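# Place paper coffee filter point-down into the dripper

## Task

Lift the paper coffee filter from the table and set it in the dripper with its pointed end facing down, while the dripper stays upright and seated in its ring on top of the server.

## Robot and tools

Robot: two six-joint arms with parallel grippers, left_arm and right_arm. In the scene frame the origin sits at table-top height halfway between the two nominal bases; +z is up, +x points out over the table, and left_arm is on the +y side. These arm names do not match image left and right. Calibrated base places: left_arm at (+0.014, +0.322, +0.007) m, right_arm at (-0.050, -0.251, +0.031) m, turned slightly about z (quat_wxyz +1.000, 0, 0, +0.015).

Row layout. Every motion command is built from rows of 14 plain numbers: seven for left_arm, then seven for right_arm, always both arms even if one stays put. Within each arm the order is wrist roll (joint6), elbow (joint3), wrist yaw (joint5), waist (joint1), shoulder (joint2), wrist pitch (joint4), then gripper opening. The six joint numbers are absolute target angles in radians, on the same scale as the Joint positions line, not offsets. Stated ranges: waist -2.618 to 3.054, shoulder 0.000 to 3.142, elbow 0.000 to 3.142, wrist pitch -1.571 to 1.571, wrist yaw -1.571 to 1.571, wrist roll -2.094 to 2.094. Real ends may differ by up to 0.059 rad; a target more than 0.059 rad beyond a stated end (and farther out than the current angle) is rejected, and targets past the real end are clipped, reported as "joint sent to its limit". The opening runs from -1 (shut) to +1 (fully open, about 0.094 m between pads); it is an absolute command. To keep an arm or gripper unchanged, resend its values from Joint targets and Tool commands; a 0 opening is a real command, not a no-op.

Tools:
- execute_actions(actions, cameras): actions is a list of actions; each action is up to 15 rows, one row per 1/30 s step, and a short action repeats its last row until 15 steps pass. An empty list only reports state and images.
- move(target, speed, blend, opening_speed, blocking, cameras): target is one 14-number row or up to 15 such rows, all absolute joint angles; all joints interpolate together so the hand follows a curve, not a line. speed is the peak rad/s of the joint with the farthest to travel (0.01 to 2, default 0.5), one value or one per target. blend (rad) rounds corners at intermediate targets; 0 stops at each. opening_speed (0.2 or more, scale units per second) ramps the fingers gradually. Finger values of the first row are sent at the start; those of later rows are applied only after the arms come to rest at that row. Paths last at least 0.5 s; longer than 10 s gets cut short. blocking=false returns after about 0.5 s while motion continues; a new move then takes over from the current point. The move ignores obstacles and the other arm. Its result ends with a "move:" line: done, off_target (settled with some joint over 0.035 rad away), moving, held, or fault, plus limits=held if steps were withheld, and the worst joint error per arm. done does not mean nothing was touched.
- wait(seconds 0 to 10): lets time pass holding the last commands.
- stop: brakes a running move; it needs room, more after fast motion.
- zoom_image(camera, region [x0,y0,x1,y1] in pixels, at most 504x504): closer look at cam_high, cam_left_wrist or cam_right_wrist from their latest images.
- read_manual: licence texts only.
- finished_scene(scene): ends the scene for good; call it only when the filter sits point down in the upright dripper without help.

Results. end_effector_position (m) and end_effector_quat_wxyz are in the scene frame; the point is between the finger pads, about 1 cm behind the tips, and the fingers point along the gripper's +z, closing along its y. Reported hand poses may be off by a few centimetres, more at long reach. Joint positions and Joint velocities list each arm's joints in the order above, then the pad gap in m. Joint targets shows what the joints are currently driven toward. grip_measured is the finger opening on the command scale; it reads slightly wide when empty and narrower than a squeezed object. Joint torques include gravity; numbers 2, 4 and 5 wrap at ±28 N m. "joint command not followed" means the clearance check altered some steps. Calls that ran actions also list joint angles at some steps. Cameras: cam_high (fixed overhead, 672x504) and one wrist camera per arm; calibration matrices are given for projecting scene points into images, accurate to a few mm or pixels near image centre.

Motion limits. Each joint's target is kept within a fixed lead of its measured angle (waist 0.202, shoulder 0.258, elbow 0.3, wrist pitch 0.573, wrist yaw and roll 0.522 rad), and a target implying a hand jump over 200 mm is scaled back, so far goals need several actions. Tiny turns may not start.

Gripping. Below the command equal to first contact the gripper pushes at full force (about 50 to 64 N per pad). The filter is soft paper: close slowly with a small opening_speed and only slightly below the contact reading, or it will crush. Release by commanding well above grip_measured.

Avoid: dropping the filter or releasing it while moving, knocking the dripper off its ring or over, pushing anything off the table, fast impacts, hard presses, and arm-to-arm collisions (these can end the scene). Motors heat when holding loads, stretching out or straining toward unreachable poses; at 75 °C a MOTOR HOT line appears and at 90 °C that arm folds up and stays idle. Loose objects may occasionally get nudged by outside pushes, so check images before grasping.

Each tool is called after "Call:" by a JSON object that holds its "fn" and its "kwargs", one argument or row to a line.

## Session

Call:
{"fn": "execute_actions", "kwargs": {
  "actions": []
}}

Scene clock: 0.00 s.
left_arm: end_effector_position=(+0.3897, +0.2978, +0.1755) grip_measured=+1.000 end_effector_quat_wxyz=(+0.715, +0.045, +0.697, +0.029) | right_arm: end_effector_position=(+0.3198, -0.2861, +0.1736) grip_measured=+1.000 end_effector_quat_wxyz=(+0.678, +0.132, +0.722, -0.043)
Joint names: [wrist roll, elbow, wrist yaw, waist, shoulder, wrist pitch]
Joint positions: left_arm=[0.107 0.215 -0.08 -0.105 1.511 1.319 0.094] | right_arm=[0.141 0.211 0.279 0.006 1.509 1.217 0.094]
Joint velocities: within noise
Joint torques (N m): no reading
Heat: left arm: 33 °C; right arm: 33 °C.
Joint targets: left_arm=[0.106 0.220 -0.080 -0.105 1.506 1.318] | right_arm=[0.140 0.215 0.279 0.006 1.505 1.212]
Tool commands: left_gripper/opening=+1.0 right_gripper/opening=+1.0

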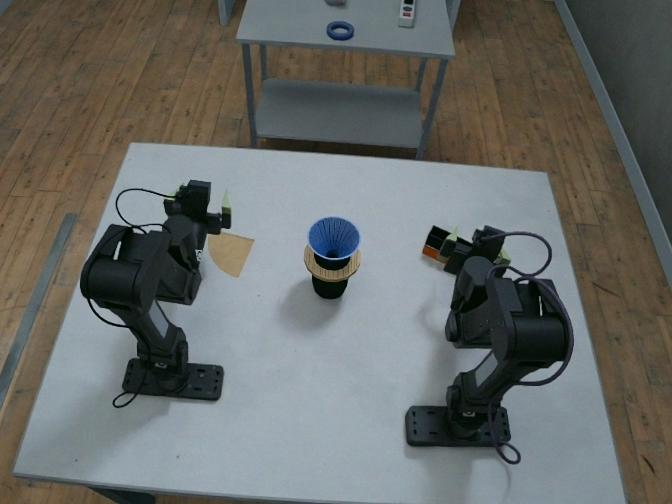

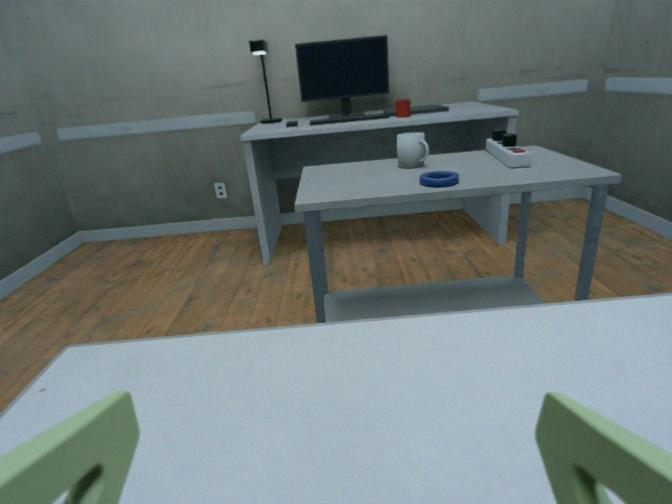

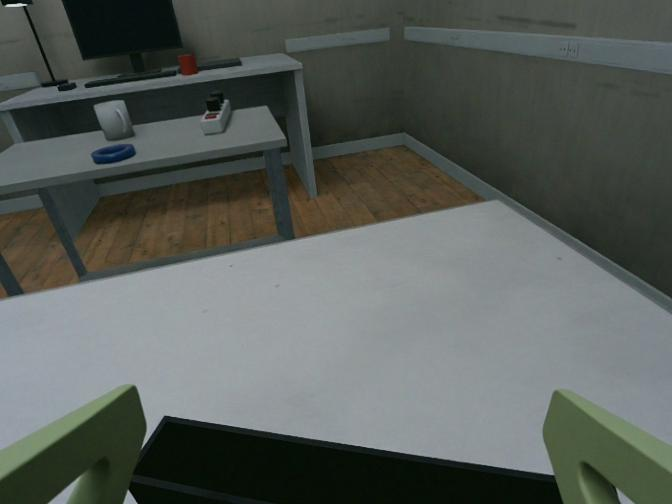

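Call:
{"fn": "zoom_image", "kwargs": {
  "camera": "cam_high",
  "region": [70, 150, 290, 315]
}}

Call:
{"fn": "zoom_image", "kwargs": {
  "camera": "cam_high",
  "region": [280, 190, 400, 310]
}}

Scaled by 2.291 from the camera's 672x504 image, which has a finer 960x720 frame.

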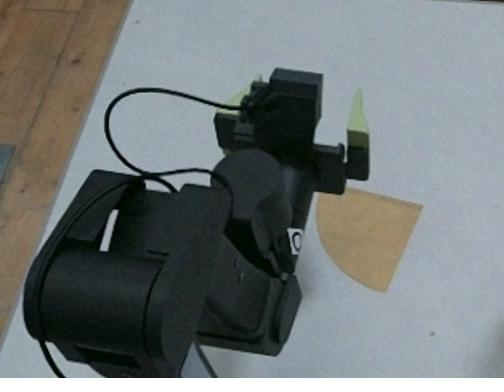

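Scaled by 4.200 from the camera's 672x504 image, which has a finer 960x720 frame.

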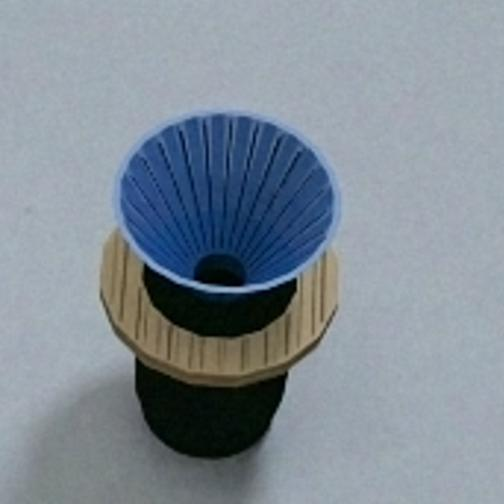

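Call:
{"fn": "move", "kwargs": {
  "target": [0, 1.834, 0, -0.188, 1.772, -1.362, 1, 0.141, 0.211, 0.279, 0.006, 1.509, 1.217, 1],
  "speed": 1.0
}}

Scene clock: 82.70 s.
left_arm: end_effector_position=(+0.3854, +0.2570, +0.2181) grip_measured=+1.000 end_effector_quat_wxyz=(+0.134, +0.091, +0.987, -0.007) | right_arm: end_effector_position=(+0.3198, -0.2861, +0.1736) grip_measured=+1.000 end_effector_quat_wxyz=(+0.678, +0.132, +0.722, -0.043)
Joint names: [wrist roll, elbow, wrist yaw, waist, shoulder, wrist pitch]
Joint positions: left_arm=[0.006 1.812 -0.009 -0.18 1.76 -1.353 0.094] | right_arm=[0.141 0.211 0.279 0.006 1.509 1.217 0.094]
Joint velocities: within noise
Joint torques (N m): left_arm=[-0.06 7.72 0.07 -0.65 -6.58 0.87] | right_arm=[0.02 5.01 0.01 -0.08 -3.62 1.9]
Heat: left arm: 38 °C; right arm: 40 °C.
Joint targets: left_arm=[0.000 1.834 0.000 -0.188 1.772 -1.362] | right_arm=[0.141 0.211 0.279 0.006 1.509 1.217]
move: done
camera_calibration:
cam_left_wrist: T_world_to_cam=[[-0.167892, -0.985752, -0.010223, 0.322265], [-0.974184, 0.164316, 0.154811, 0.338595], [-0.150926, 0.0359507, -0.987891, 0.348683], [0, 0, 0, 1]] pos_world=[0.436584, 0.249501, 0.295337]

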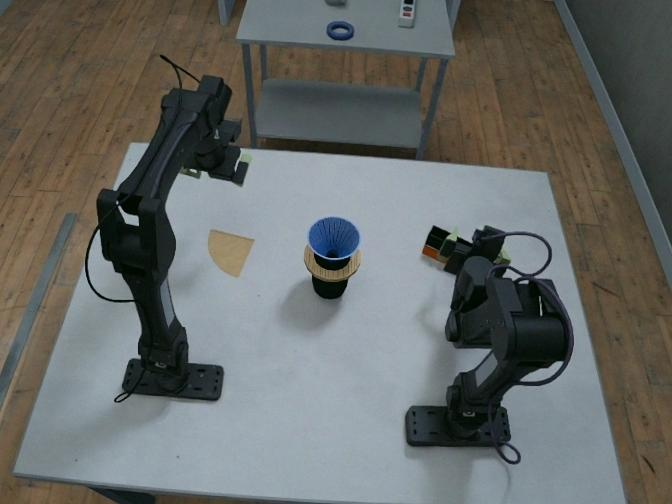

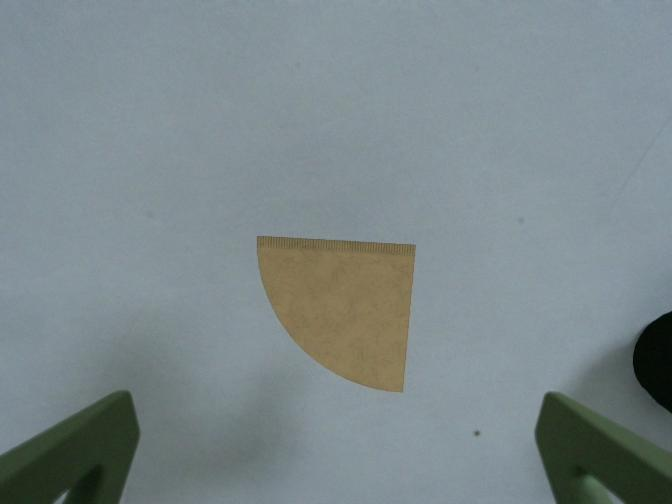

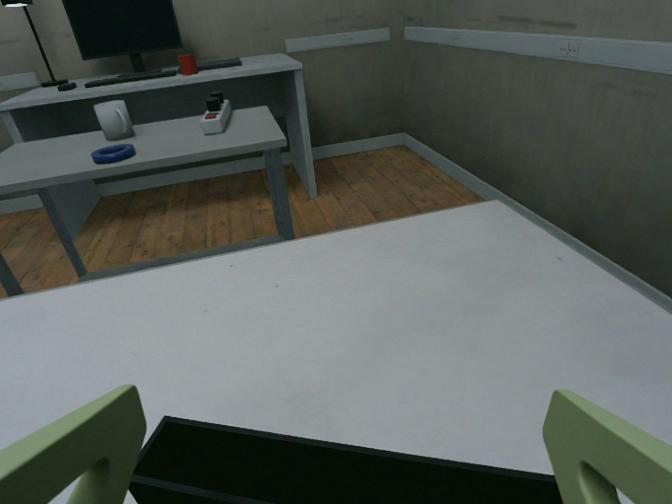

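Call:
{"fn": "zoom_image", "kwargs": {
  "camera": "cam_left_wrist",
  "region": [240, 220, 440, 410]
}}

Call:
{"fn": "zoom_image", "kwargs": {
  "camera": "cam_high",
  "region": [180, 210, 280, 290]
}}

Scaled by 2.520 from the camera's 672x504 image, which has a finer 960x720 frame.

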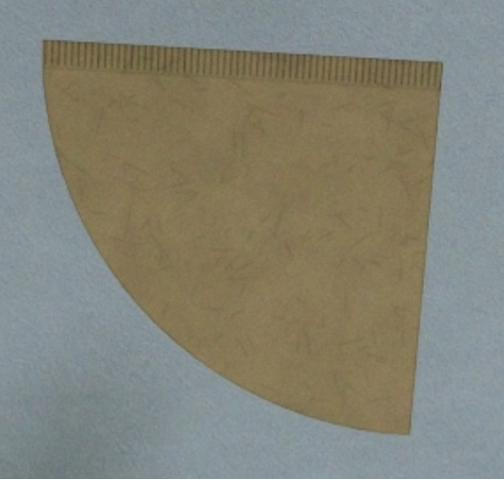

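Scaled by 5.040 from the camera's 672x504 image, which has a finer 960x720 frame.

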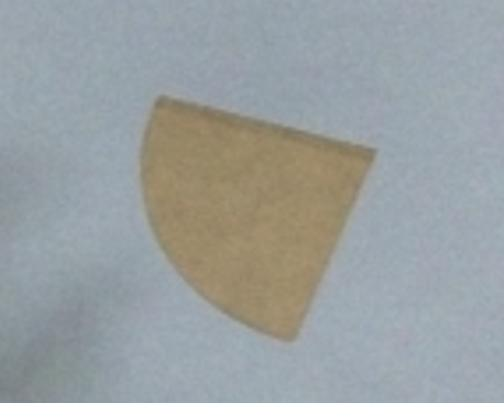

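Call:
{"fn": "move", "kwargs": {
  "target": [-0.407, 1.47, 0, -0.2097, 1.77, -1.27, 1, 0.141, 0.211, 0.279, 0.006, 1.509, 1.217, 1],
  "speed": 0.7,
  "cameras": ["cam_left_wrist"]
}}

Call:
{"fn": "zoom_image", "kwargs": {
  "camera": "cam_left_wrist",
  "region": [150, 100, 500, 504]
}}

Scene clock: 253.30 s.
left_arm: end_effector_position=(+0.3304, +0.2594, +0.1242) grip_measured=+1.000 end_effector_quat_wxyz=(+0.002, -0.099, +0.995, +0.003) | right_arm: end_effector_position=(+0.3198, -0.2861, +0.1736) grip_measured=+1.000 end_effector_quat_wxyz=(+0.678, +0.132, +0.722, -0.043)
Joint names: [wrist roll, elbow, wrist yaw, waist, shoulder, wrist pitch]
Joint positions: left_arm=[-0.401 1.476 -0.006 -0.202 1.764 -1.281 0.094] | right_arm=[0.141 0.211 0.279 0.006 1.509 1.217 0.094]
Joint velocities: within noise
Joint torques (N m): left_arm=[-0.11 5.44 0.06 -0.62 -6.99 0.54] | right_arm=[0.03 5.03 -0.04 -0.1 -3.62 1.86]
Heat: left arm: 37 °C; right arm: 44 °C.
Joint targets: left_arm=[-0.407 1.470 0.000 -0.210 1.770 -1.270] | right_arm=[0.141 0.211 0.279 0.006 1.509 1.217]
move: done
camera_calibration:
cam_left_wrist: T_world_to_cam=[[0.211482, -0.97734, -0.00902567, 0.186768], [-0.891087, -0.196596, 0.409041, 0.333769], [-0.401546, -0.0784621, -0.912472, 0.35072], [0, 0, 0, 1]] pos_world=[0.398749, 0.275671, 0.185182]
Images, in order (width x height): cam_left_wrist 672x504.

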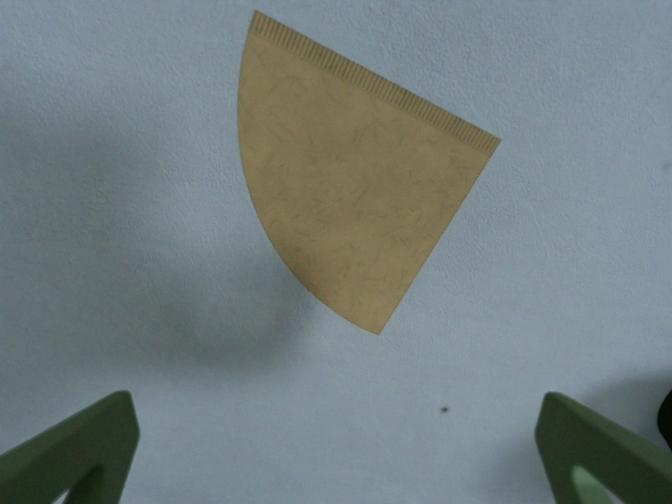

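Scaled by 1.248 from the camera's 672x504 image, which has a finer 960x720 frame.

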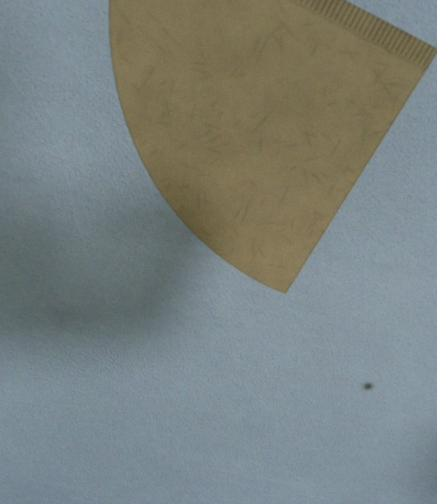

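Call:
{"fn": "move", "kwargs": {
  "target": [-0.411, 1.205, 0.006, -0.222, 1.832, -0.945, 1, 0.141, 0.211, 0.279, 0.006, 1.509, 1.217, 1],
  "speed": 0.5,
  "cameras": ["cam_left_wrist", "cam_high"]
}}

Call:
{"fn": "zoom_image", "kwargs": {
  "camera": "cam_left_wrist",
  "region": [100, 0, 580, 360]
}}

Scene clock: 280.57 s.
left_arm: end_effector_position=(+0.3278, +0.2548, +0.0409) grip_measured=+1.000 end_effector_quat_wxyz=(+0.001, -0.096, +0.995, +0.000) | right_arm: end_effector_position=(+0.3198, -0.2861, +0.1736) grip_measured=+1.000 end_effector_quat_wxyz=(+0.678, +0.132, +0.722, -0.043)
Joint names: [wrist roll, elbow, wrist yaw, waist, shoulder, wrist pitch]
Joint positions: left_arm=[-0.406 1.211 0 -0.214 1.824 -0.956 0.094] | right_arm=[0.141 0.211 0.279 0.006 1.509 1.217 0.094]
Joint velocities: within noise
Joint torques (N m): left_arm=[-0.07 5.12 0.05 -0.62 -7.06 0.55] | right_arm=[-0.01 5.2 0.01 -0.01 -3.73 1.86]
Heat: left arm: 36 °C; right arm: 45 °C.
Joint targets: left_arm=[-0.411 1.205 0.006 -0.222 1.832 -0.945] | right_arm=[0.141 0.211 0.279 0.006 1.509 1.217]
move: done
camera_calibration:
cam_left_wrist: T_world_to_cam=[[0.204, -0.978964, -0.00358852, 0.184733], [-0.891888, -0.187363, 0.41162, 0.362448], [-0.403633, -0.0807697, -0.911349, 0.274493], [0, 0, 0, 1]] pos_world=[0.396373, 0.270927, 0.101631]
Images, in order (width x height): cam_high 672x504, cam_left_wrist 672x504.

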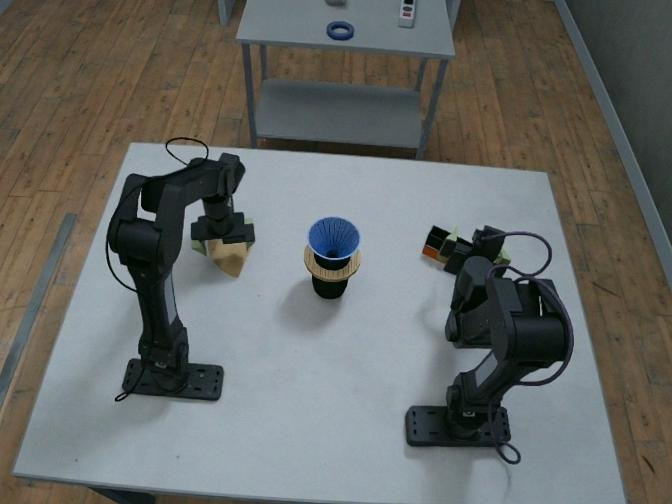

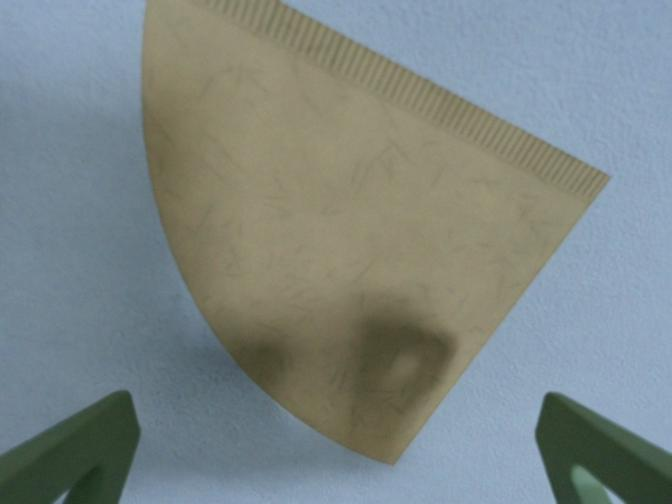

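Scaled by 1.050 from the camera's 672x504 image, which has a finer 960x720 frame.

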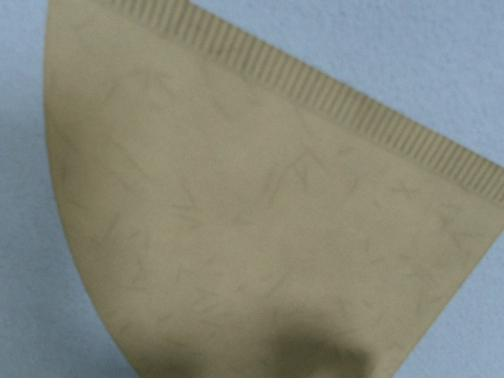

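Call:
{"fn": "move", "kwargs": {
  "target": [-0.411, 1.149, 0.006, -0.232, 1.877, -0.845, 1, 0.141, 0.211, 0.279, 0.006, 1.509, 1.217, 1],
  "speed": 0.15,
  "cameras": ["cam_left_wrist", "cam_high"]
}}

Call:
{"fn": "zoom_image", "kwargs": {
  "camera": "cam_left_wrist",
  "region": [0, 280, 250, 504]
}}

Call:
{"fn": "zoom_image", "kwargs": {
  "camera": "cam_left_wrist",
  "region": [422, 280, 672, 504]
}}

Scene clock: 307.17 s.
left_arm: end_effector_position=(+0.3293, +0.2512, +0.0165) grip_measured=+1.000 end_effector_quat_wxyz=(+0.004, -0.091, +0.996, -0.001) | right_arm: end_effector_position=(+0.3198, -0.2861, +0.1736) grip_measured=+1.000 end_effector_quat_wxyz=(+0.678, +0.132, +0.722, -0.043)
Joint names: [wrist roll, elbow, wrist yaw, waist, shoulder, wrist pitch]
Joint positions: left_arm=[-0.406 1.158 0 -0.224 1.864 -0.857 0.094] | right_arm=[0.141 0.211 0.279 0.006 1.509 1.217 0.094]
Joint velocities: within noise
Joint torques (N m): left_arm=[-0.08 4.82 0.07 -0.69 -6.84 0.53] | right_arm=[0.01 4.98 0.06 -0.08 -3.66 1.87]
Heat: left arm: 36 °C; right arm: 45 °C.
Joint targets: left_arm=[-0.411 1.149 0.006 -0.232 1.877 -0.845] | right_arm=[0.141 0.211 0.279 0.006 1.509 1.217]
move: done
camera_calibration:
cam_left_wrist: T_world_to_cam=[[0.194666, -0.980869, -0.000595779, 0.184226], [-0.896186, -0.178106, 0.406361, 0.372348], [-0.398693, -0.0785705, -0.913713, 0.250441], [0, 0, 0, 1]] pos_world=[0.397679, 0.266696, 0.0776333]
Images, in order (width x height): cam_high 672x504, cam_left_wrist 672x504.

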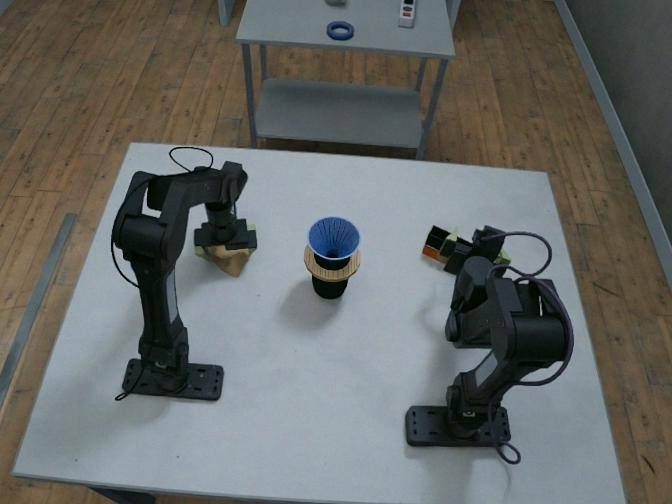

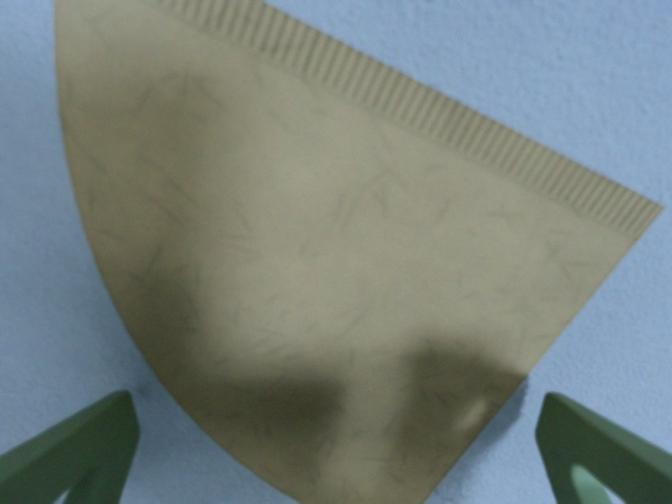

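Scaled by 2.016 from the camera's 672x504 image, which has a finer 960x720 frame.

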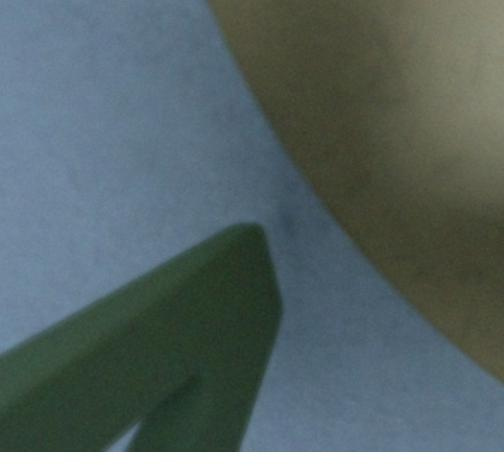

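Scaled by 2.016 from the camera's 672x504 image, which has a finer 960x720 frame.

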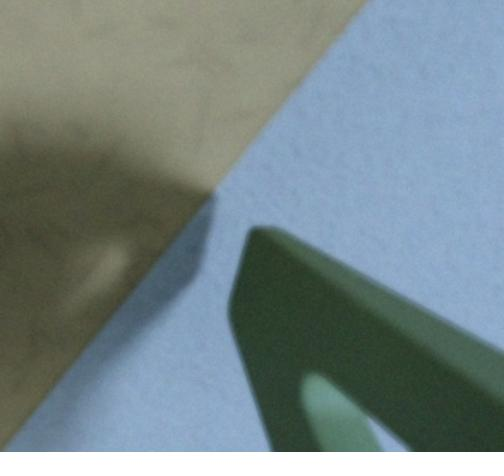

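Call:
{"fn": "move", "kwargs": {
  "target": [-0.411, 1.136, 0.006, -0.232, 1.890, -0.826, 1, 0.141, 0.211, 0.279, 0.006, 1.509, 1.217, 1],
  "speed": 0.05,
  "cameras": ["cam_left_wrist"]
}}

Scene clock: 322.17 s.
left_arm: end_effector_position=(+0.3277, +0.2515, +0.0105) grip_measured=+1.000 end_effector_quat_wxyz=(+0.000, -0.091, +0.996, +0.000) | right_arm: end_effector_position=(+0.3198, -0.2861, +0.1736) grip_measured=+1.000 end_effector_quat_wxyz=(+0.678, +0.132, +0.722, -0.043)
Joint names: [wrist roll, elbow, wrist yaw, waist, shoulder, wrist pitch]
Joint positions: left_arm=[-0.406 1.146 0 -0.224 1.875 -0.841 0.094] | right_arm=[0.141 0.211 0.279 0.006 1.509 1.217 0.094]
Joint velocities: within noise
Joint torques (N m): left_arm=[-0.06 4.72 0.06 -0.57 -6.68 0.56] | right_arm=[0.01 5.22 0.04 -0.01 -3.63 1.86]
Heat: left arm: 36 °C; right arm: 45 °C.
Joint targets: left_arm=[-0.411 1.136 0.006 -0.232 1.890 -0.826] | right_arm=[0.141 0.211 0.279 0.006 1.509 1.217]
move: done
camera_calibration:
cam_left_wrist: T_world_to_cam=[[0.194651, -0.980866, -0.00355078, 0.184936], [-0.893293, -0.178765, 0.412397, 0.372549], [-0.405141, -0.0771015, -0.910998, 0.246061], [0, 0, 0, 1]] pos_world=[0.396486, 0.266968, 0.07118]
Images, in order (width x height): cam_left_wrist 672x504.

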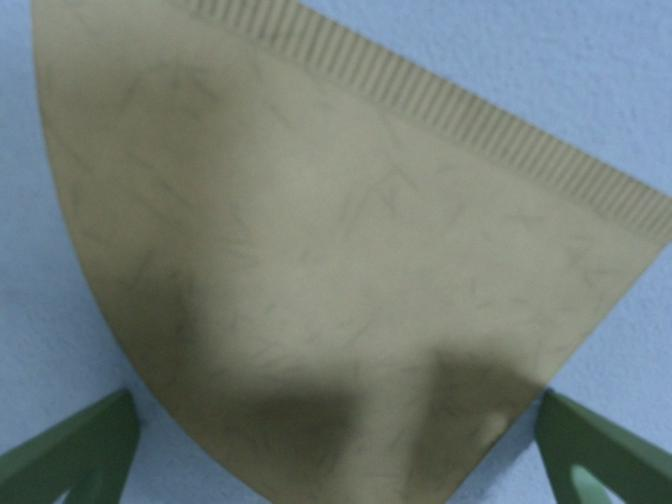

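Call:
{"fn": "move", "kwargs": {
  "target": [-0.411, 1.136, 0.006, -0.232, 1.890, -0.826, 0.74, 0.141, 0.211, 0.279, 0.006, 1.509, 1.217, 1],
  "speed": 0.05,
  "opening_speed": 0.2,
  "cameras": ["cam_left_wrist"]
}}

Scene clock: 334.23 s.
left_arm: end_effector_position=(+0.3282, +0.2514, +0.0105) grip_measured=+0.743 end_effector_quat_wxyz=(+0.001, -0.091, +0.996, -0.001) | right_arm: end_effector_position=(+0.3198, -0.2861, +0.1736) grip_measured=+1.000 end_effector_quat_wxyz=(+0.678, +0.132, +0.722, -0.043)
Joint names: [wrist roll, elbow, wrist yaw, waist, shoulder, wrist pitch]
Joint positions: left_arm=[-0.406 1.146 0 -0.224 1.875 -0.839 0.082] | right_arm=[0.141 0.211 0.279 0.006 1.509 1.217 0.094]
Joint velocities: within noise
Joint torques (N m): left_arm=[-0.07 4.67 0.04 -0.66 -6.74 0.55] | right_arm=[0.02 4.88 -0.03 0.24 -3.81 1.92]
Heat: left arm: 35 °C; right arm: 45 °C.
Joint targets: left_arm=[-0.411 1.136 0.006 -0.232 1.890 -0.826] | right_arm=[0.141 0.211 0.279 0.006 1.509 1.217]
move: done
camera_calibration:
cam_left_wrist: T_world_to_cam=[[0.195032, -0.980793, -0.0026167, 0.184551], [-0.894143, -0.178897, 0.410493, 0.373353], [-0.403077, -0.0777196, -0.91186, 0.245764], [0, 0, 0, 1]] pos_world=[0.3969, 0.266898, 0.071326]
Images, in order (width x height): cam_left_wrist 672x504.

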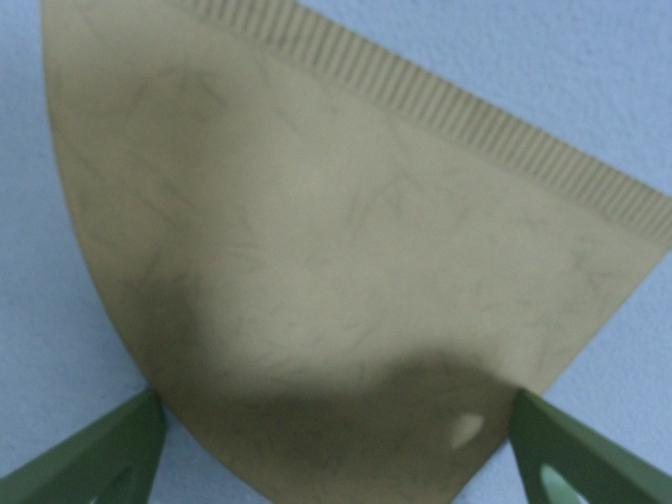

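Call:
{"fn": "move", "kwargs": {
  "target": [-0.411, 1.136, 0.006, -0.232, 1.890, -0.826, 0.6, 0.141, 0.211, 0.279, 0.006, 1.509, 1.217, 1],
  "speed": 0.05,
  "opening_speed": 0.2,
  "cameras": ["cam_left_wrist"]
}}

Scene clock: 339.27 s.
left_arm: end_effector_position=(+0.3283, +0.2514, +0.0105) grip_measured=+0.603 end_effector_quat_wxyz=(+0.001, -0.091, +0.996, -0.001) | right_arm: end_effector_position=(+0.3198, -0.2861, +0.1736) grip_measured=+1.000 end_effector_quat_wxyz=(+0.678, +0.132, +0.722, -0.043)
Joint names: [wrist roll, elbow, wrist yaw, waist, shoulder, wrist pitch]
Joint positions: left_arm=[-0.406 1.146 0 -0.224 1.875 -0.838 0.075] | right_arm=[0.141 0.211 0.279 0.006 1.509 1.217 0.094]
Joint velocities: within noise
Joint torques (N m): left_arm=[-0.06 4.63 0.06 -0.65 -6.68 0.55] | right_arm=[0 4.89 0.06 -0.14 -3.77 1.87]
Heat: left arm: 35 °C; right arm: 45 °C.
Joint targets: left_arm=[-0.411 1.136 0.006 -0.232 1.890 -0.826] | right_arm=[0.141 0.211 0.279 0.006 1.509 1.217]
move: done
camera_calibration:
cam_left_wrist: T_world_to_cam=[[0.195033, -0.980794, -0.00246105, 0.18451], [-0.894295, -0.178862, 0.410176, 0.373477], [-0.402738, -0.0777969, -0.912003, 0.245709], [0, 0, 0, 1]] pos_world=[0.39697, 0.266883, 0.0713505]
Images, in order (width x height): cam_left_wrist 672x504.

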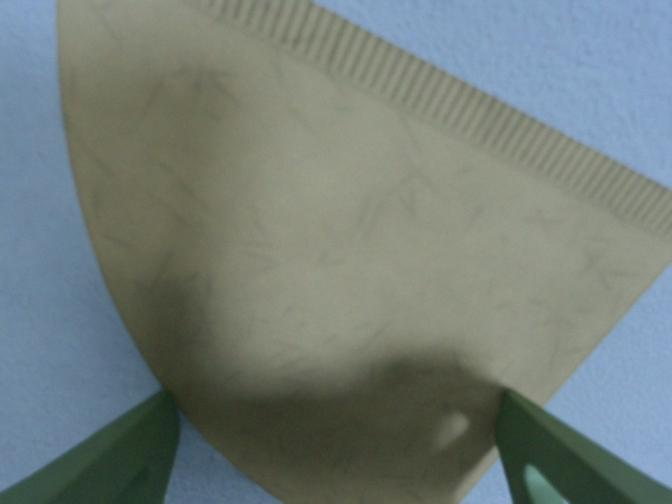

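Call:
{"fn": "move", "kwargs": {
  "target": [
    [-0.411, 1.136, 0.006, -0.232, 1.890, -0.826, 0.95, 0.141, 0.211, 0.279, 0.006, 1.509, 1.217, 1],
    [-0.411, 1.130, 0.006, -0.232, 1.897, -0.813, 0.95, 0.141, 0.211, 0.279, 0.006, 1.509, 1.217, 1]
  ],
  "speed": 0.05,
  "opening_speed": 0.4,
  "cameras": ["cam_left_wrist"]
}}

Scene clock: 352.43 s.
left_arm: end_effector_position=(+0.3293, +0.2470, +0.0105) grip_measured=+0.947 end_effector_quat_wxyz=(+0.004, -0.088, +0.996, -0.006) | right_arm: end_effector_position=(+0.3198, -0.2861, +0.1736) grip_measured=+1.000 end_effector_quat_wxyz=(+0.678, +0.132, +0.722, -0.043)
Joint names: [wrist roll, elbow, wrist yaw, waist, shoulder, wrist pitch]
Joint positions: left_arm=[-0.408 1.146 0.009 -0.232 1.875 -0.831 0.091] | right_arm=[0.141 0.211 0.279 0.006 1.509 1.217 0.094]
Joint velocities: within noise
Joint torques (N m): left_arm=[-0.03 4.3 -0.07 -0.12 -6.27 0.64] | right_arm=[-0.02 5.03 0 0.01 -3.44 1.88]
Heat: left arm: 35 °C; right arm: 46 °C.
Joint targets: left_arm=[-0.411 1.130 0.006 -0.232 1.897 -0.813] | right_arm=[0.141 0.211 0.279 0.006 1.509 1.217]
move: done
camera_calibration:
cam_left_wrist: T_world_to_cam=[[0.18934, -0.981873, 0.00867373, 0.18208], [-0.897525, -0.169478, 0.407094, 0.372307], [-0.398245, -0.084864, -0.913345, 0.246046], [0, 0, 0, 1]] pos_world=[0.397667, 0.262758, 0.071582]
Images, in order (width x height): cam_left_wrist 672x504.

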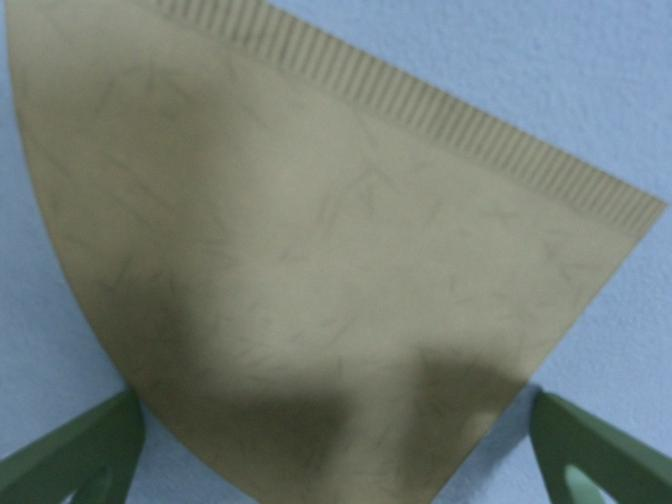

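Call:
{"fn": "move", "kwargs": {
  "target": [-0.411, 1.130, 0.006, -0.226, 1.897, -0.813, 0.7, 0.141, 0.211, 0.279, 0.006, 1.509, 1.217, 1],
  "speed": 0.05,
  "opening_speed": 0.2,
  "cameras": ["cam_left_wrist"]
}}

Call:
{"fn": "zoom_image", "kwargs": {
  "camera": "cam_left_wrist",
  "region": [80, 300, 280, 504]
}}

Call:
{"fn": "zoom_image", "kwargs": {
  "camera": "cam_left_wrist",
  "region": [400, 300, 600, 504]
}}

Scene clock: 363.90 s.
left_arm: end_effector_position=(+0.3286, +0.2488, +0.0103) grip_measured=+0.703 end_effector_quat_wxyz=(+0.003, -0.089, +0.996, -0.001) | right_arm: end_effector_position=(+0.3198, -0.2861, +0.1736) grip_measured=+1.000 end_effector_quat_wxyz=(+0.678, +0.132, +0.722, -0.043)
Joint names: [wrist roll, elbow, wrist yaw, waist, shoulder, wrist pitch]
Joint positions: left_arm=[-0.41 1.145 0 -0.232 1.875 -0.834 0.08] | right_arm=[0.141 0.211 0.279 0.006 1.509 1.217 0.094]
Joint velocities: within noise
Joint torques (N m): left_arm=[-0.03 4.33 0.02 0.44 -6.23 0.64] | right_arm=[0.05 4.96 0 0.18 -3.62 1.89]
Heat: left arm: 35 °C; right arm: 46 °C.
Joint targets: left_arm=[-0.411 1.130 0.006 -0.226 1.897 -0.813] | right_arm=[0.141 0.211 0.279 0.006 1.509 1.217]
move: done
camera_calibration:
cam_left_wrist: T_world_to_cam=[[0.190547, -0.981678, -0.000885326, 0.183587], [-0.89662, -0.174404, 0.407008, 0.373024], [-0.399705, -0.0767604, -0.913424, 0.244231], [0, 0, 0, 1]] pos_world=[0.3971, 0.264027, 0.0714257]
Images, in order (width x height): cam_left_wrist 672x504.

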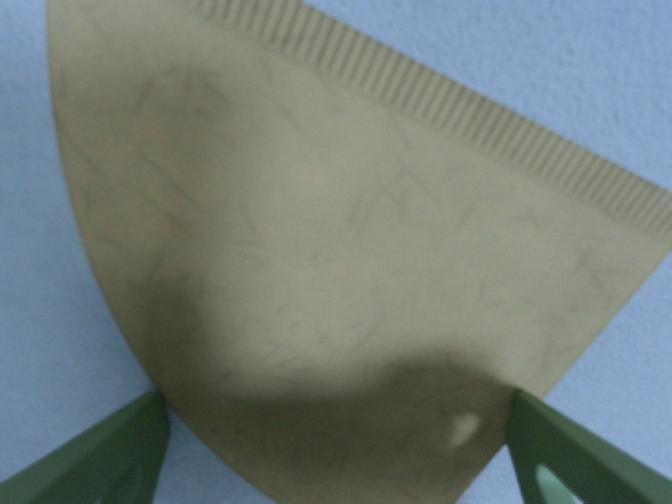

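Scaled by 2.471 from the camera's 672x504 image, which has a finer 960x720 frame.

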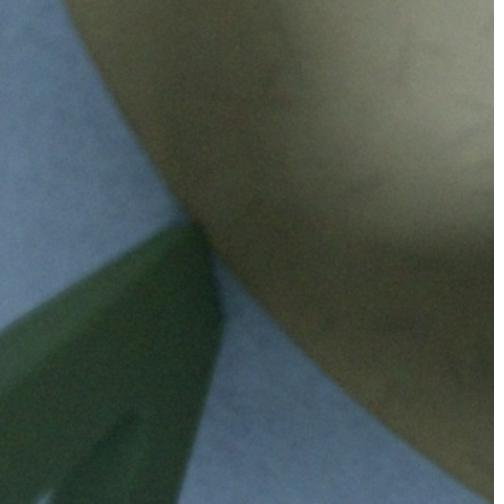

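Scaled by 2.471 from the camera's 672x504 image, which has a finer 960x720 frame.

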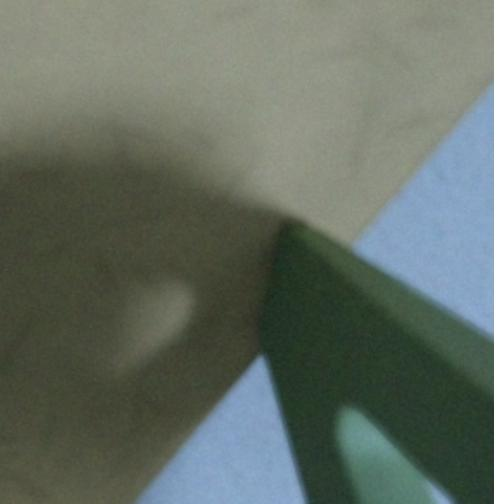

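Call:
{"fn": "move", "kwargs": {
  "target": [
    [-0.411, 1.130, 0.006, -0.226, 1.897, -0.813, 0.95, 0.141, 0.211, 0.279, 0.006, 1.509, 1.217, 1],
    [-0.411, 1.150, 0.006, -0.232, 1.873, -0.856, 1, 0.141, 0.211, 0.279, 0.006, 1.509, 1.217, 1],
    [-0.411, 1.150, -0.030, -0.268, 1.873, -0.856, 1, 0.141, 0.211, 0.279, 0.006, 1.509, 1.217, 1]
  ],
  "speed": 0.1,
  "opening_speed": 0.4,
  "cameras": ["cam_left_wrist"]
}}

Scene clock: 403.80 s.
left_arm: end_effector_position=(+0.3249, +0.2431, +0.0111) grip_measured=+0.997 end_effector_quat_wxyz=(+0.002, -0.075, +0.997, +0.009) | right_arm: end_effector_position=(+0.3198, -0.2861, +0.1736) grip_measured=+1.000 end_effector_quat_wxyz=(+0.678, +0.132, +0.722, -0.043)
Joint names: [wrist roll, elbow, wrist yaw, waist, shoulder, wrist pitch]
Joint positions: left_arm=[-0.411 1.148 -0.017 -0.261 1.875 -0.847 0.094] | right_arm=[0.141 0.211 0.279 0.006 1.509 1.217 0.094]
Joint velocities: within noise
Joint torques (N m): left_arm=[-0.02 5.64 -0.15 -0.51 -7.87 0.33] | right_arm=[0.05 4.82 0.02 -0.03 -3.64 1.87]
Heat: left arm: 35 °C; right arm: 46 °C.
Joint targets: left_arm=[-0.411 1.150 -0.030 -0.268 1.873 -0.856] | right_arm=[0.141 0.211 0.279 0.006 1.509 1.217]
move: done
camera_calibration:
cam_left_wrist: T_world_to_cam=[[0.162369, -0.9865, -0.0212996, 0.189298], [-0.899218, -0.156822, 0.408428, 0.364951], [-0.406254, -0.0471631, -0.912542, 0.237933], [0, 0, 0, 1]] pos_world=[0.394095, 0.255196, 0.0720998]
Images, in order (width x height): cam_left_wrist 672x504.

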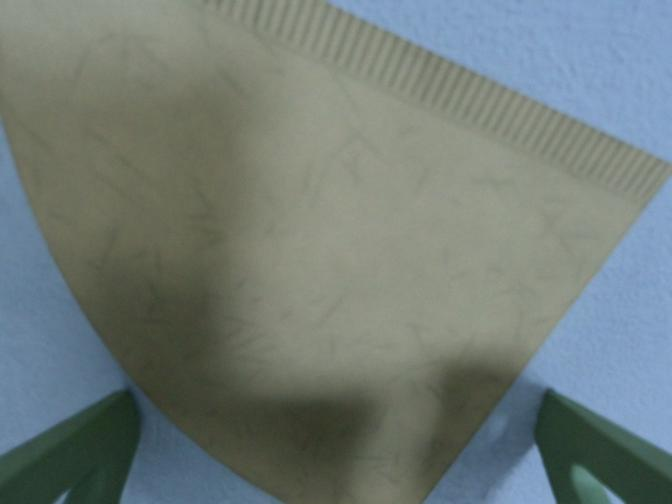

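Call:
{"fn": "move", "kwargs": {
  "target": [
    [-0.411, 1.162, -0.045, -0.260, 1.855, -0.870, 1, 0.141, 0.211, 0.279, 0.006, 1.509, 1.217, 1],
    [-0.411, 1.162, -0.040, -0.252, 1.855, -0.870, 1, 0.141, 0.211, 0.279, 0.006, 1.509, 1.217, 1]
  ],
  "speed": 0.1,
  "cameras": ["cam_left_wrist"]
}}

Scene clock: 414.27 s.
left_arm: end_effector_position=(+0.3245, +0.2439, +0.0111) grip_measured=+0.997 end_effector_quat_wxyz=(+0.001, -0.075, +0.997, +0.011) | right_arm: end_effector_position=(+0.3198, -0.2861, +0.1736) grip_measured=+1.000 end_effector_quat_wxyz=(+0.678, +0.132, +0.722, -0.043)
Joint names: [wrist roll, elbow, wrist yaw, waist, shoulder, wrist pitch]
Joint positions: left_arm=[-0.411 1.148 -0.021 -0.261 1.875 -0.849 0.094] | right_arm=[0.141 0.211 0.279 0.006 1.509 1.217 0.094]
Joint velocities: within noise
Joint torques (N m): left_arm=[0 6.45 -0.26 0.69 -9.32 0.19] | right_arm=[-0.02 5.09 -0.03 -0.2 -3.45 1.87]
Heat: left arm: 36 °C; right arm: 46 °C.
Joint targets: left_arm=[-0.411 1.162 -0.040 -0.252 1.855 -0.870] | right_arm=[0.141 0.211 0.279 0.006 1.509 1.217]
move: done
camera_calibration:
cam_left_wrist: T_world_to_cam=[[0.162325, -0.986411, -0.0253697, 0.190128], [-0.898679, -0.158407, 0.409002, 0.364914], [-0.407463, -0.0435919, -0.912181, 0.237339], [0, 0, 0, 1]] pos_world=[0.393785, 0.255695, 0.0720693]
Images, in order (width x height): cam_left_wrist 672x504.

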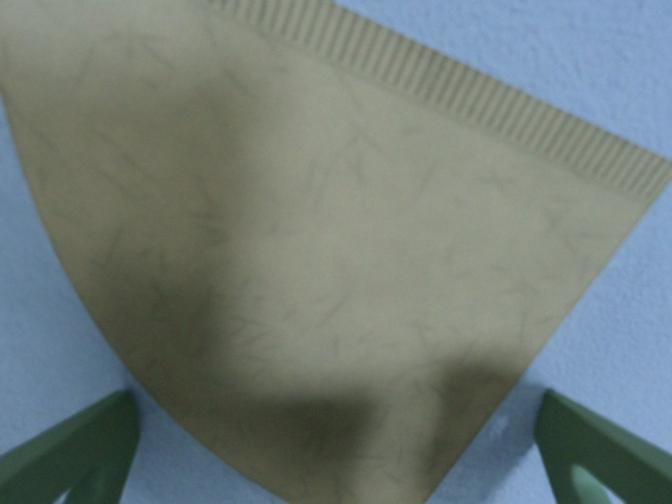

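Call:
{"fn": "move", "kwargs": {
  "target": [-0.411, 1.200, -0.045, -0.245, 1.820, -0.930, 1, 0.141, 0.211, 0.279, 0.006, 1.509, 1.217, 1],
  "speed": 0.15,
  "cameras": ["cam_left_wrist"]
}}

Scene clock: 421.20 s.
left_arm: end_effector_position=(+0.3231, +0.2493, +0.0277) grip_measured=+0.997 end_effector_quat_wxyz=(-0.001, -0.079, +0.997, +0.018) | right_arm: end_effector_position=(+0.3198, -0.2861, +0.1736) grip_measured=+1.000 end_effector_quat_wxyz=(+0.678, +0.132, +0.722, -0.043)
Joint names: [wrist roll, elbow, wrist yaw, waist, shoulder, wrist pitch]
Joint positions: left_arm=[-0.411 1.18 -0.033 -0.253 1.844 -0.92 0.094] | right_arm=[0.141 0.211 0.279 0.006 1.509 1.217 0.094]
Joint velocities: within noise
Joint torques (N m): left_arm=[-0.03 6.86 -0.17 0.69 -9.52 0.34] | right_arm=[0 4.97 0.02 0.02 -3.77 1.87]
Heat: left arm: 37 °C; right arm: 46 °C.
Joint targets: left_arm=[-0.411 1.200 -0.045 -0.245 1.820 -0.930] | right_arm=[0.141 0.211 0.279 0.006 1.509 1.217]
move: done
camera_calibration:
cam_left_wrist: T_world_to_cam=[[0.170319, -0.984565, -0.0402887, 0.193544], [-0.895299, -0.171697, 0.411048, 0.359863], [-0.411621, -0.0339387, -0.910723, 0.251034], [0, 0, 0, 1]] pos_world=[0.392551, 0.260864, 0.0884995]
Images, in order (width x height): cam_left_wrist 672x504.

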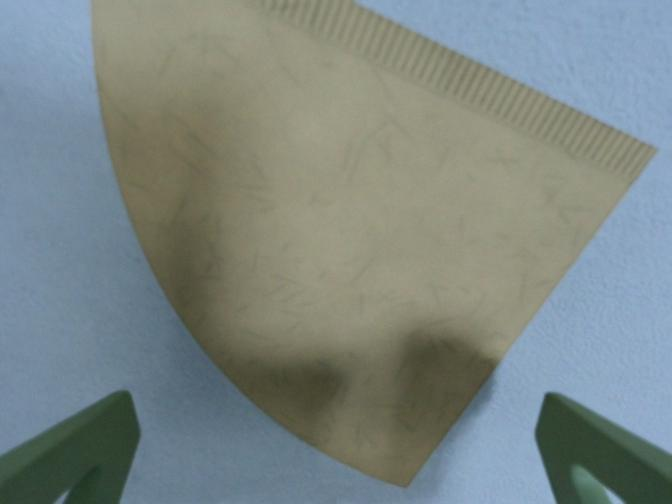

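Call:
{"fn": "move", "kwargs": {
  "target": [
    [-0.45, 1.190, -0.045, -0.240, 1.866, -0.907, 1, 0.141, 0.211, 0.279, 0.006, 1.509, 1.217, 1],
    [-0.45, 1.15, -0.045, -0.240, 1.896, -0.835, 1, 0.141, 0.211, 0.279, 0.006, 1.509, 1.217, 1]
  ],
  "speed": 0.07,
  "blend": 0.01,
  "cameras": ["cam_left_wrist"]
}}

Scene clock: 451.23 s.
left_arm: end_effector_position=(+0.3302, +0.2493, +0.0118) grip_measured=+0.997 end_effector_quat_wxyz=(+0.007, -0.098, +0.995, +0.016) | right_arm: end_effector_position=(+0.3198, -0.2861, +0.1736) grip_measured=+1.000 end_effector_quat_wxyz=(+0.678, +0.132, +0.722, -0.043)
Joint names: [wrist roll, elbow, wrist yaw, waist, shoulder, wrist pitch]
Joint positions: left_arm=[-0.445 1.16 -0.034 -0.248 1.881 -0.847 0.094] | right_arm=[0.141 0.211 0.279 0.006 1.509 1.217 0.094]
Joint velocities: within noise
Joint torques (N m): left_arm=[-0.07 4.67 -0.16 0.62 -6.84 0.56] | right_arm=[-0.01 5.05 0 0.03 -3.69 1.87]
Heat: left arm: 39 °C; right arm: 46 °C.
Joint targets: left_arm=[-0.450 1.150 -0.045 -0.240 1.896 -0.835] | right_arm=[0.141 0.211 0.279 0.006 1.509 1.217]
move: done
camera_calibration:
cam_left_wrist: T_world_to_cam=[[0.209095, -0.977311, -0.0338145, 0.176947], [-0.894783, -0.20516, 0.396576, 0.381141], [-0.394515, -0.0526652, -0.917379, 0.238598], [0, 0, 0, 1]] pos_world=[0.39817, 0.263693, 0.0737169]
Images, in order (width x height): cam_left_wrist 672x504.

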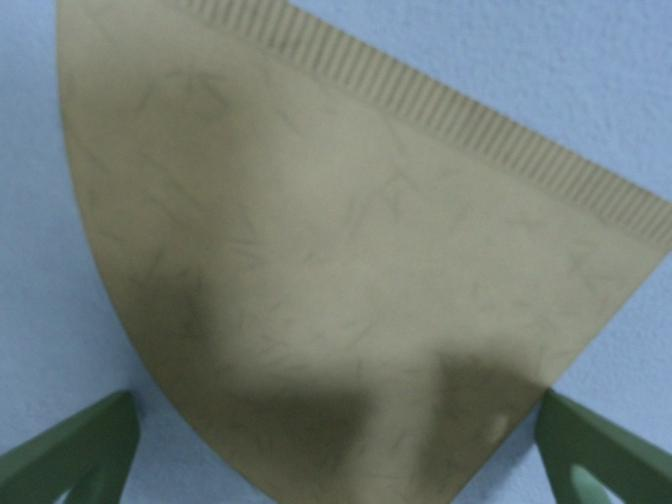

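Call:
{"fn": "move", "kwargs": {
  "target": [-0.45, 1.15, -0.045, -0.268, 1.896, -0.835, 1, 0.141, 0.211, 0.279, 0.006, 1.509, 1.217, 1],
  "speed": 0.07,
  "blend": 0.01,
  "cameras": ["cam_left_wrist"]
}}

Scene clock: 459.87 s.
left_arm: end_effector_position=(+0.3295, +0.2452, +0.0118) grip_measured=+0.997 end_effector_quat_wxyz=(+0.008, -0.092, +0.996, +0.016) | right_arm: end_effector_position=(+0.3198, -0.2861, +0.1736) grip_measured=+1.000 end_effector_quat_wxyz=(+0.678, +0.132, +0.722, -0.043)
Joint names: [wrist roll, elbow, wrist yaw, waist, shoulder, wrist pitch]
Joint positions: left_arm=[-0.445 1.16 -0.035 -0.261 1.881 -0.846 0.094] | right_arm=[0.141 0.211 0.279 0.006 1.509 1.217 0.094]
Joint velocities: within noise
Joint torques (N m): left_arm=[-0.08 4.64 -0.13 -0.58 -6.8 0.55] | right_arm=[-0.01 5.29 0.03 0.06 -3.84 1.82]
Heat: left arm: 38 °C; right arm: 46 °C.
Joint targets: left_arm=[-0.450 1.150 -0.045 -0.268 1.896 -0.835] | right_arm=[0.141 0.211 0.279 0.006 1.509 1.217]
move: done
camera_calibration:
cam_left_wrist: T_world_to_cam=[[0.196805, -0.979859, -0.0338116, 0.177793], [-0.897631, -0.193946, 0.395782, 0.377811], [-0.394368, -0.0475415, -0.917722, 0.236781], [0, 0, 0, 1]] pos_world=[0.397523, 0.258744, 0.0737796]
Images, in order (width x height): cam_left_wrist 672x504.

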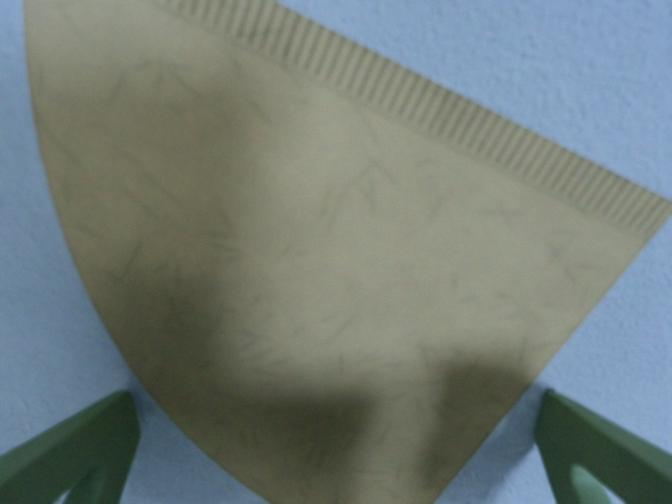

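Call:
{"fn": "move", "kwargs": {
  "target": [-0.45, 1.144, -0.045, -0.268, 1.903, -0.822, 1, 0.141, 0.211, 0.279, 0.006, 1.509, 1.217, 1],
  "speed": 0.05,
  "cameras": ["cam_left_wrist"]
}}

Call:
{"fn": "zoom_image", "kwargs": {
  "camera": "cam_left_wrist",
  "region": [50, 300, 250, 504]
}}

Call:
{"fn": "zoom_image", "kwargs": {
  "camera": "cam_left_wrist",
  "region": [420, 300, 620, 504]
}}

Scene clock: 466.97 s.
left_arm: end_effector_position=(+0.3305, +0.2449, +0.0115) grip_measured=+0.997 end_effector_quat_wxyz=(+0.009, -0.092, +0.996, +0.015) | right_arm: end_effector_position=(+0.3198, -0.2861, +0.1736) grip_measured=+1.000 end_effector_quat_wxyz=(+0.678, +0.132, +0.722, -0.043)
Joint names: [wrist roll, elbow, wrist yaw, waist, shoulder, wrist pitch]
Joint positions: left_arm=[-0.445 1.16 -0.035 -0.261 1.883 -0.841 0.094] | right_arm=[0.141 0.211 0.279 0.006 1.509 1.217 0.094]
Joint velocities: within noise
Joint torques (N m): left_arm=[-0.08 4.3 -0.16 -0.57 -6.46 0.63] | right_arm=[0.03 4.94 0 0.06 -3.79 1.84]
Heat: left arm: 38 °C; right arm: 46 °C.
Joint targets: left_arm=[-0.450 1.144 -0.045 -0.268 1.903 -0.822] | right_arm=[0.141 0.211 0.279 0.006 1.509 1.217]
move: done
camera_calibration:
cam_left_wrist: T_world_to_cam=[[0.196927, -0.979892, -0.0321214, 0.177242], [-0.899084, -0.193558, 0.392662, 0.379269], [-0.390984, -0.0484457, -0.919122, 0.23599], [0, 0, 0, 1]] pos_world=[0.398359, 0.258521, 0.0736725]
Images, in order (width x height): cam_left_wrist 672x504.

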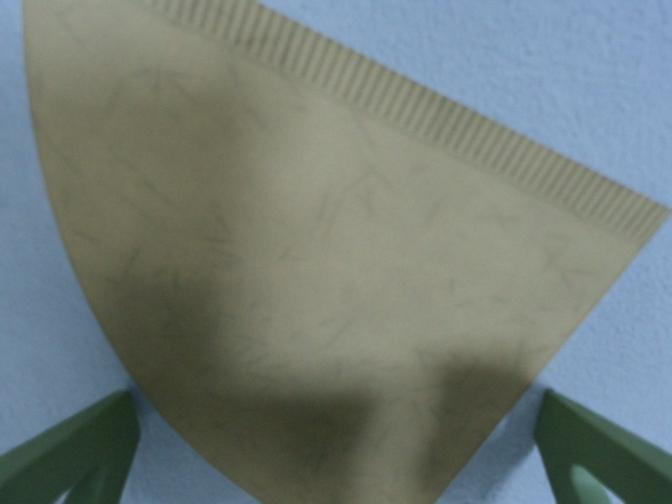

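Scaled by 2.471 from the camera's 672x504 image, which has a finer 960x720 frame.

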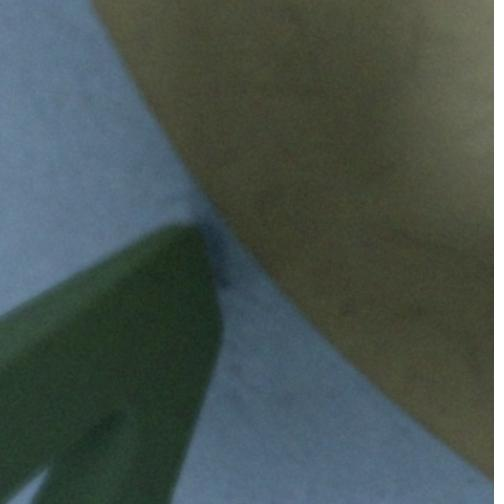

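Scaled by 2.471 from the camera's 672x504 image, which has a finer 960x720 frame.

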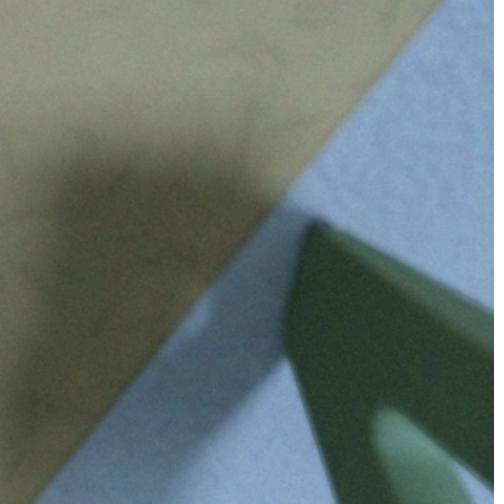

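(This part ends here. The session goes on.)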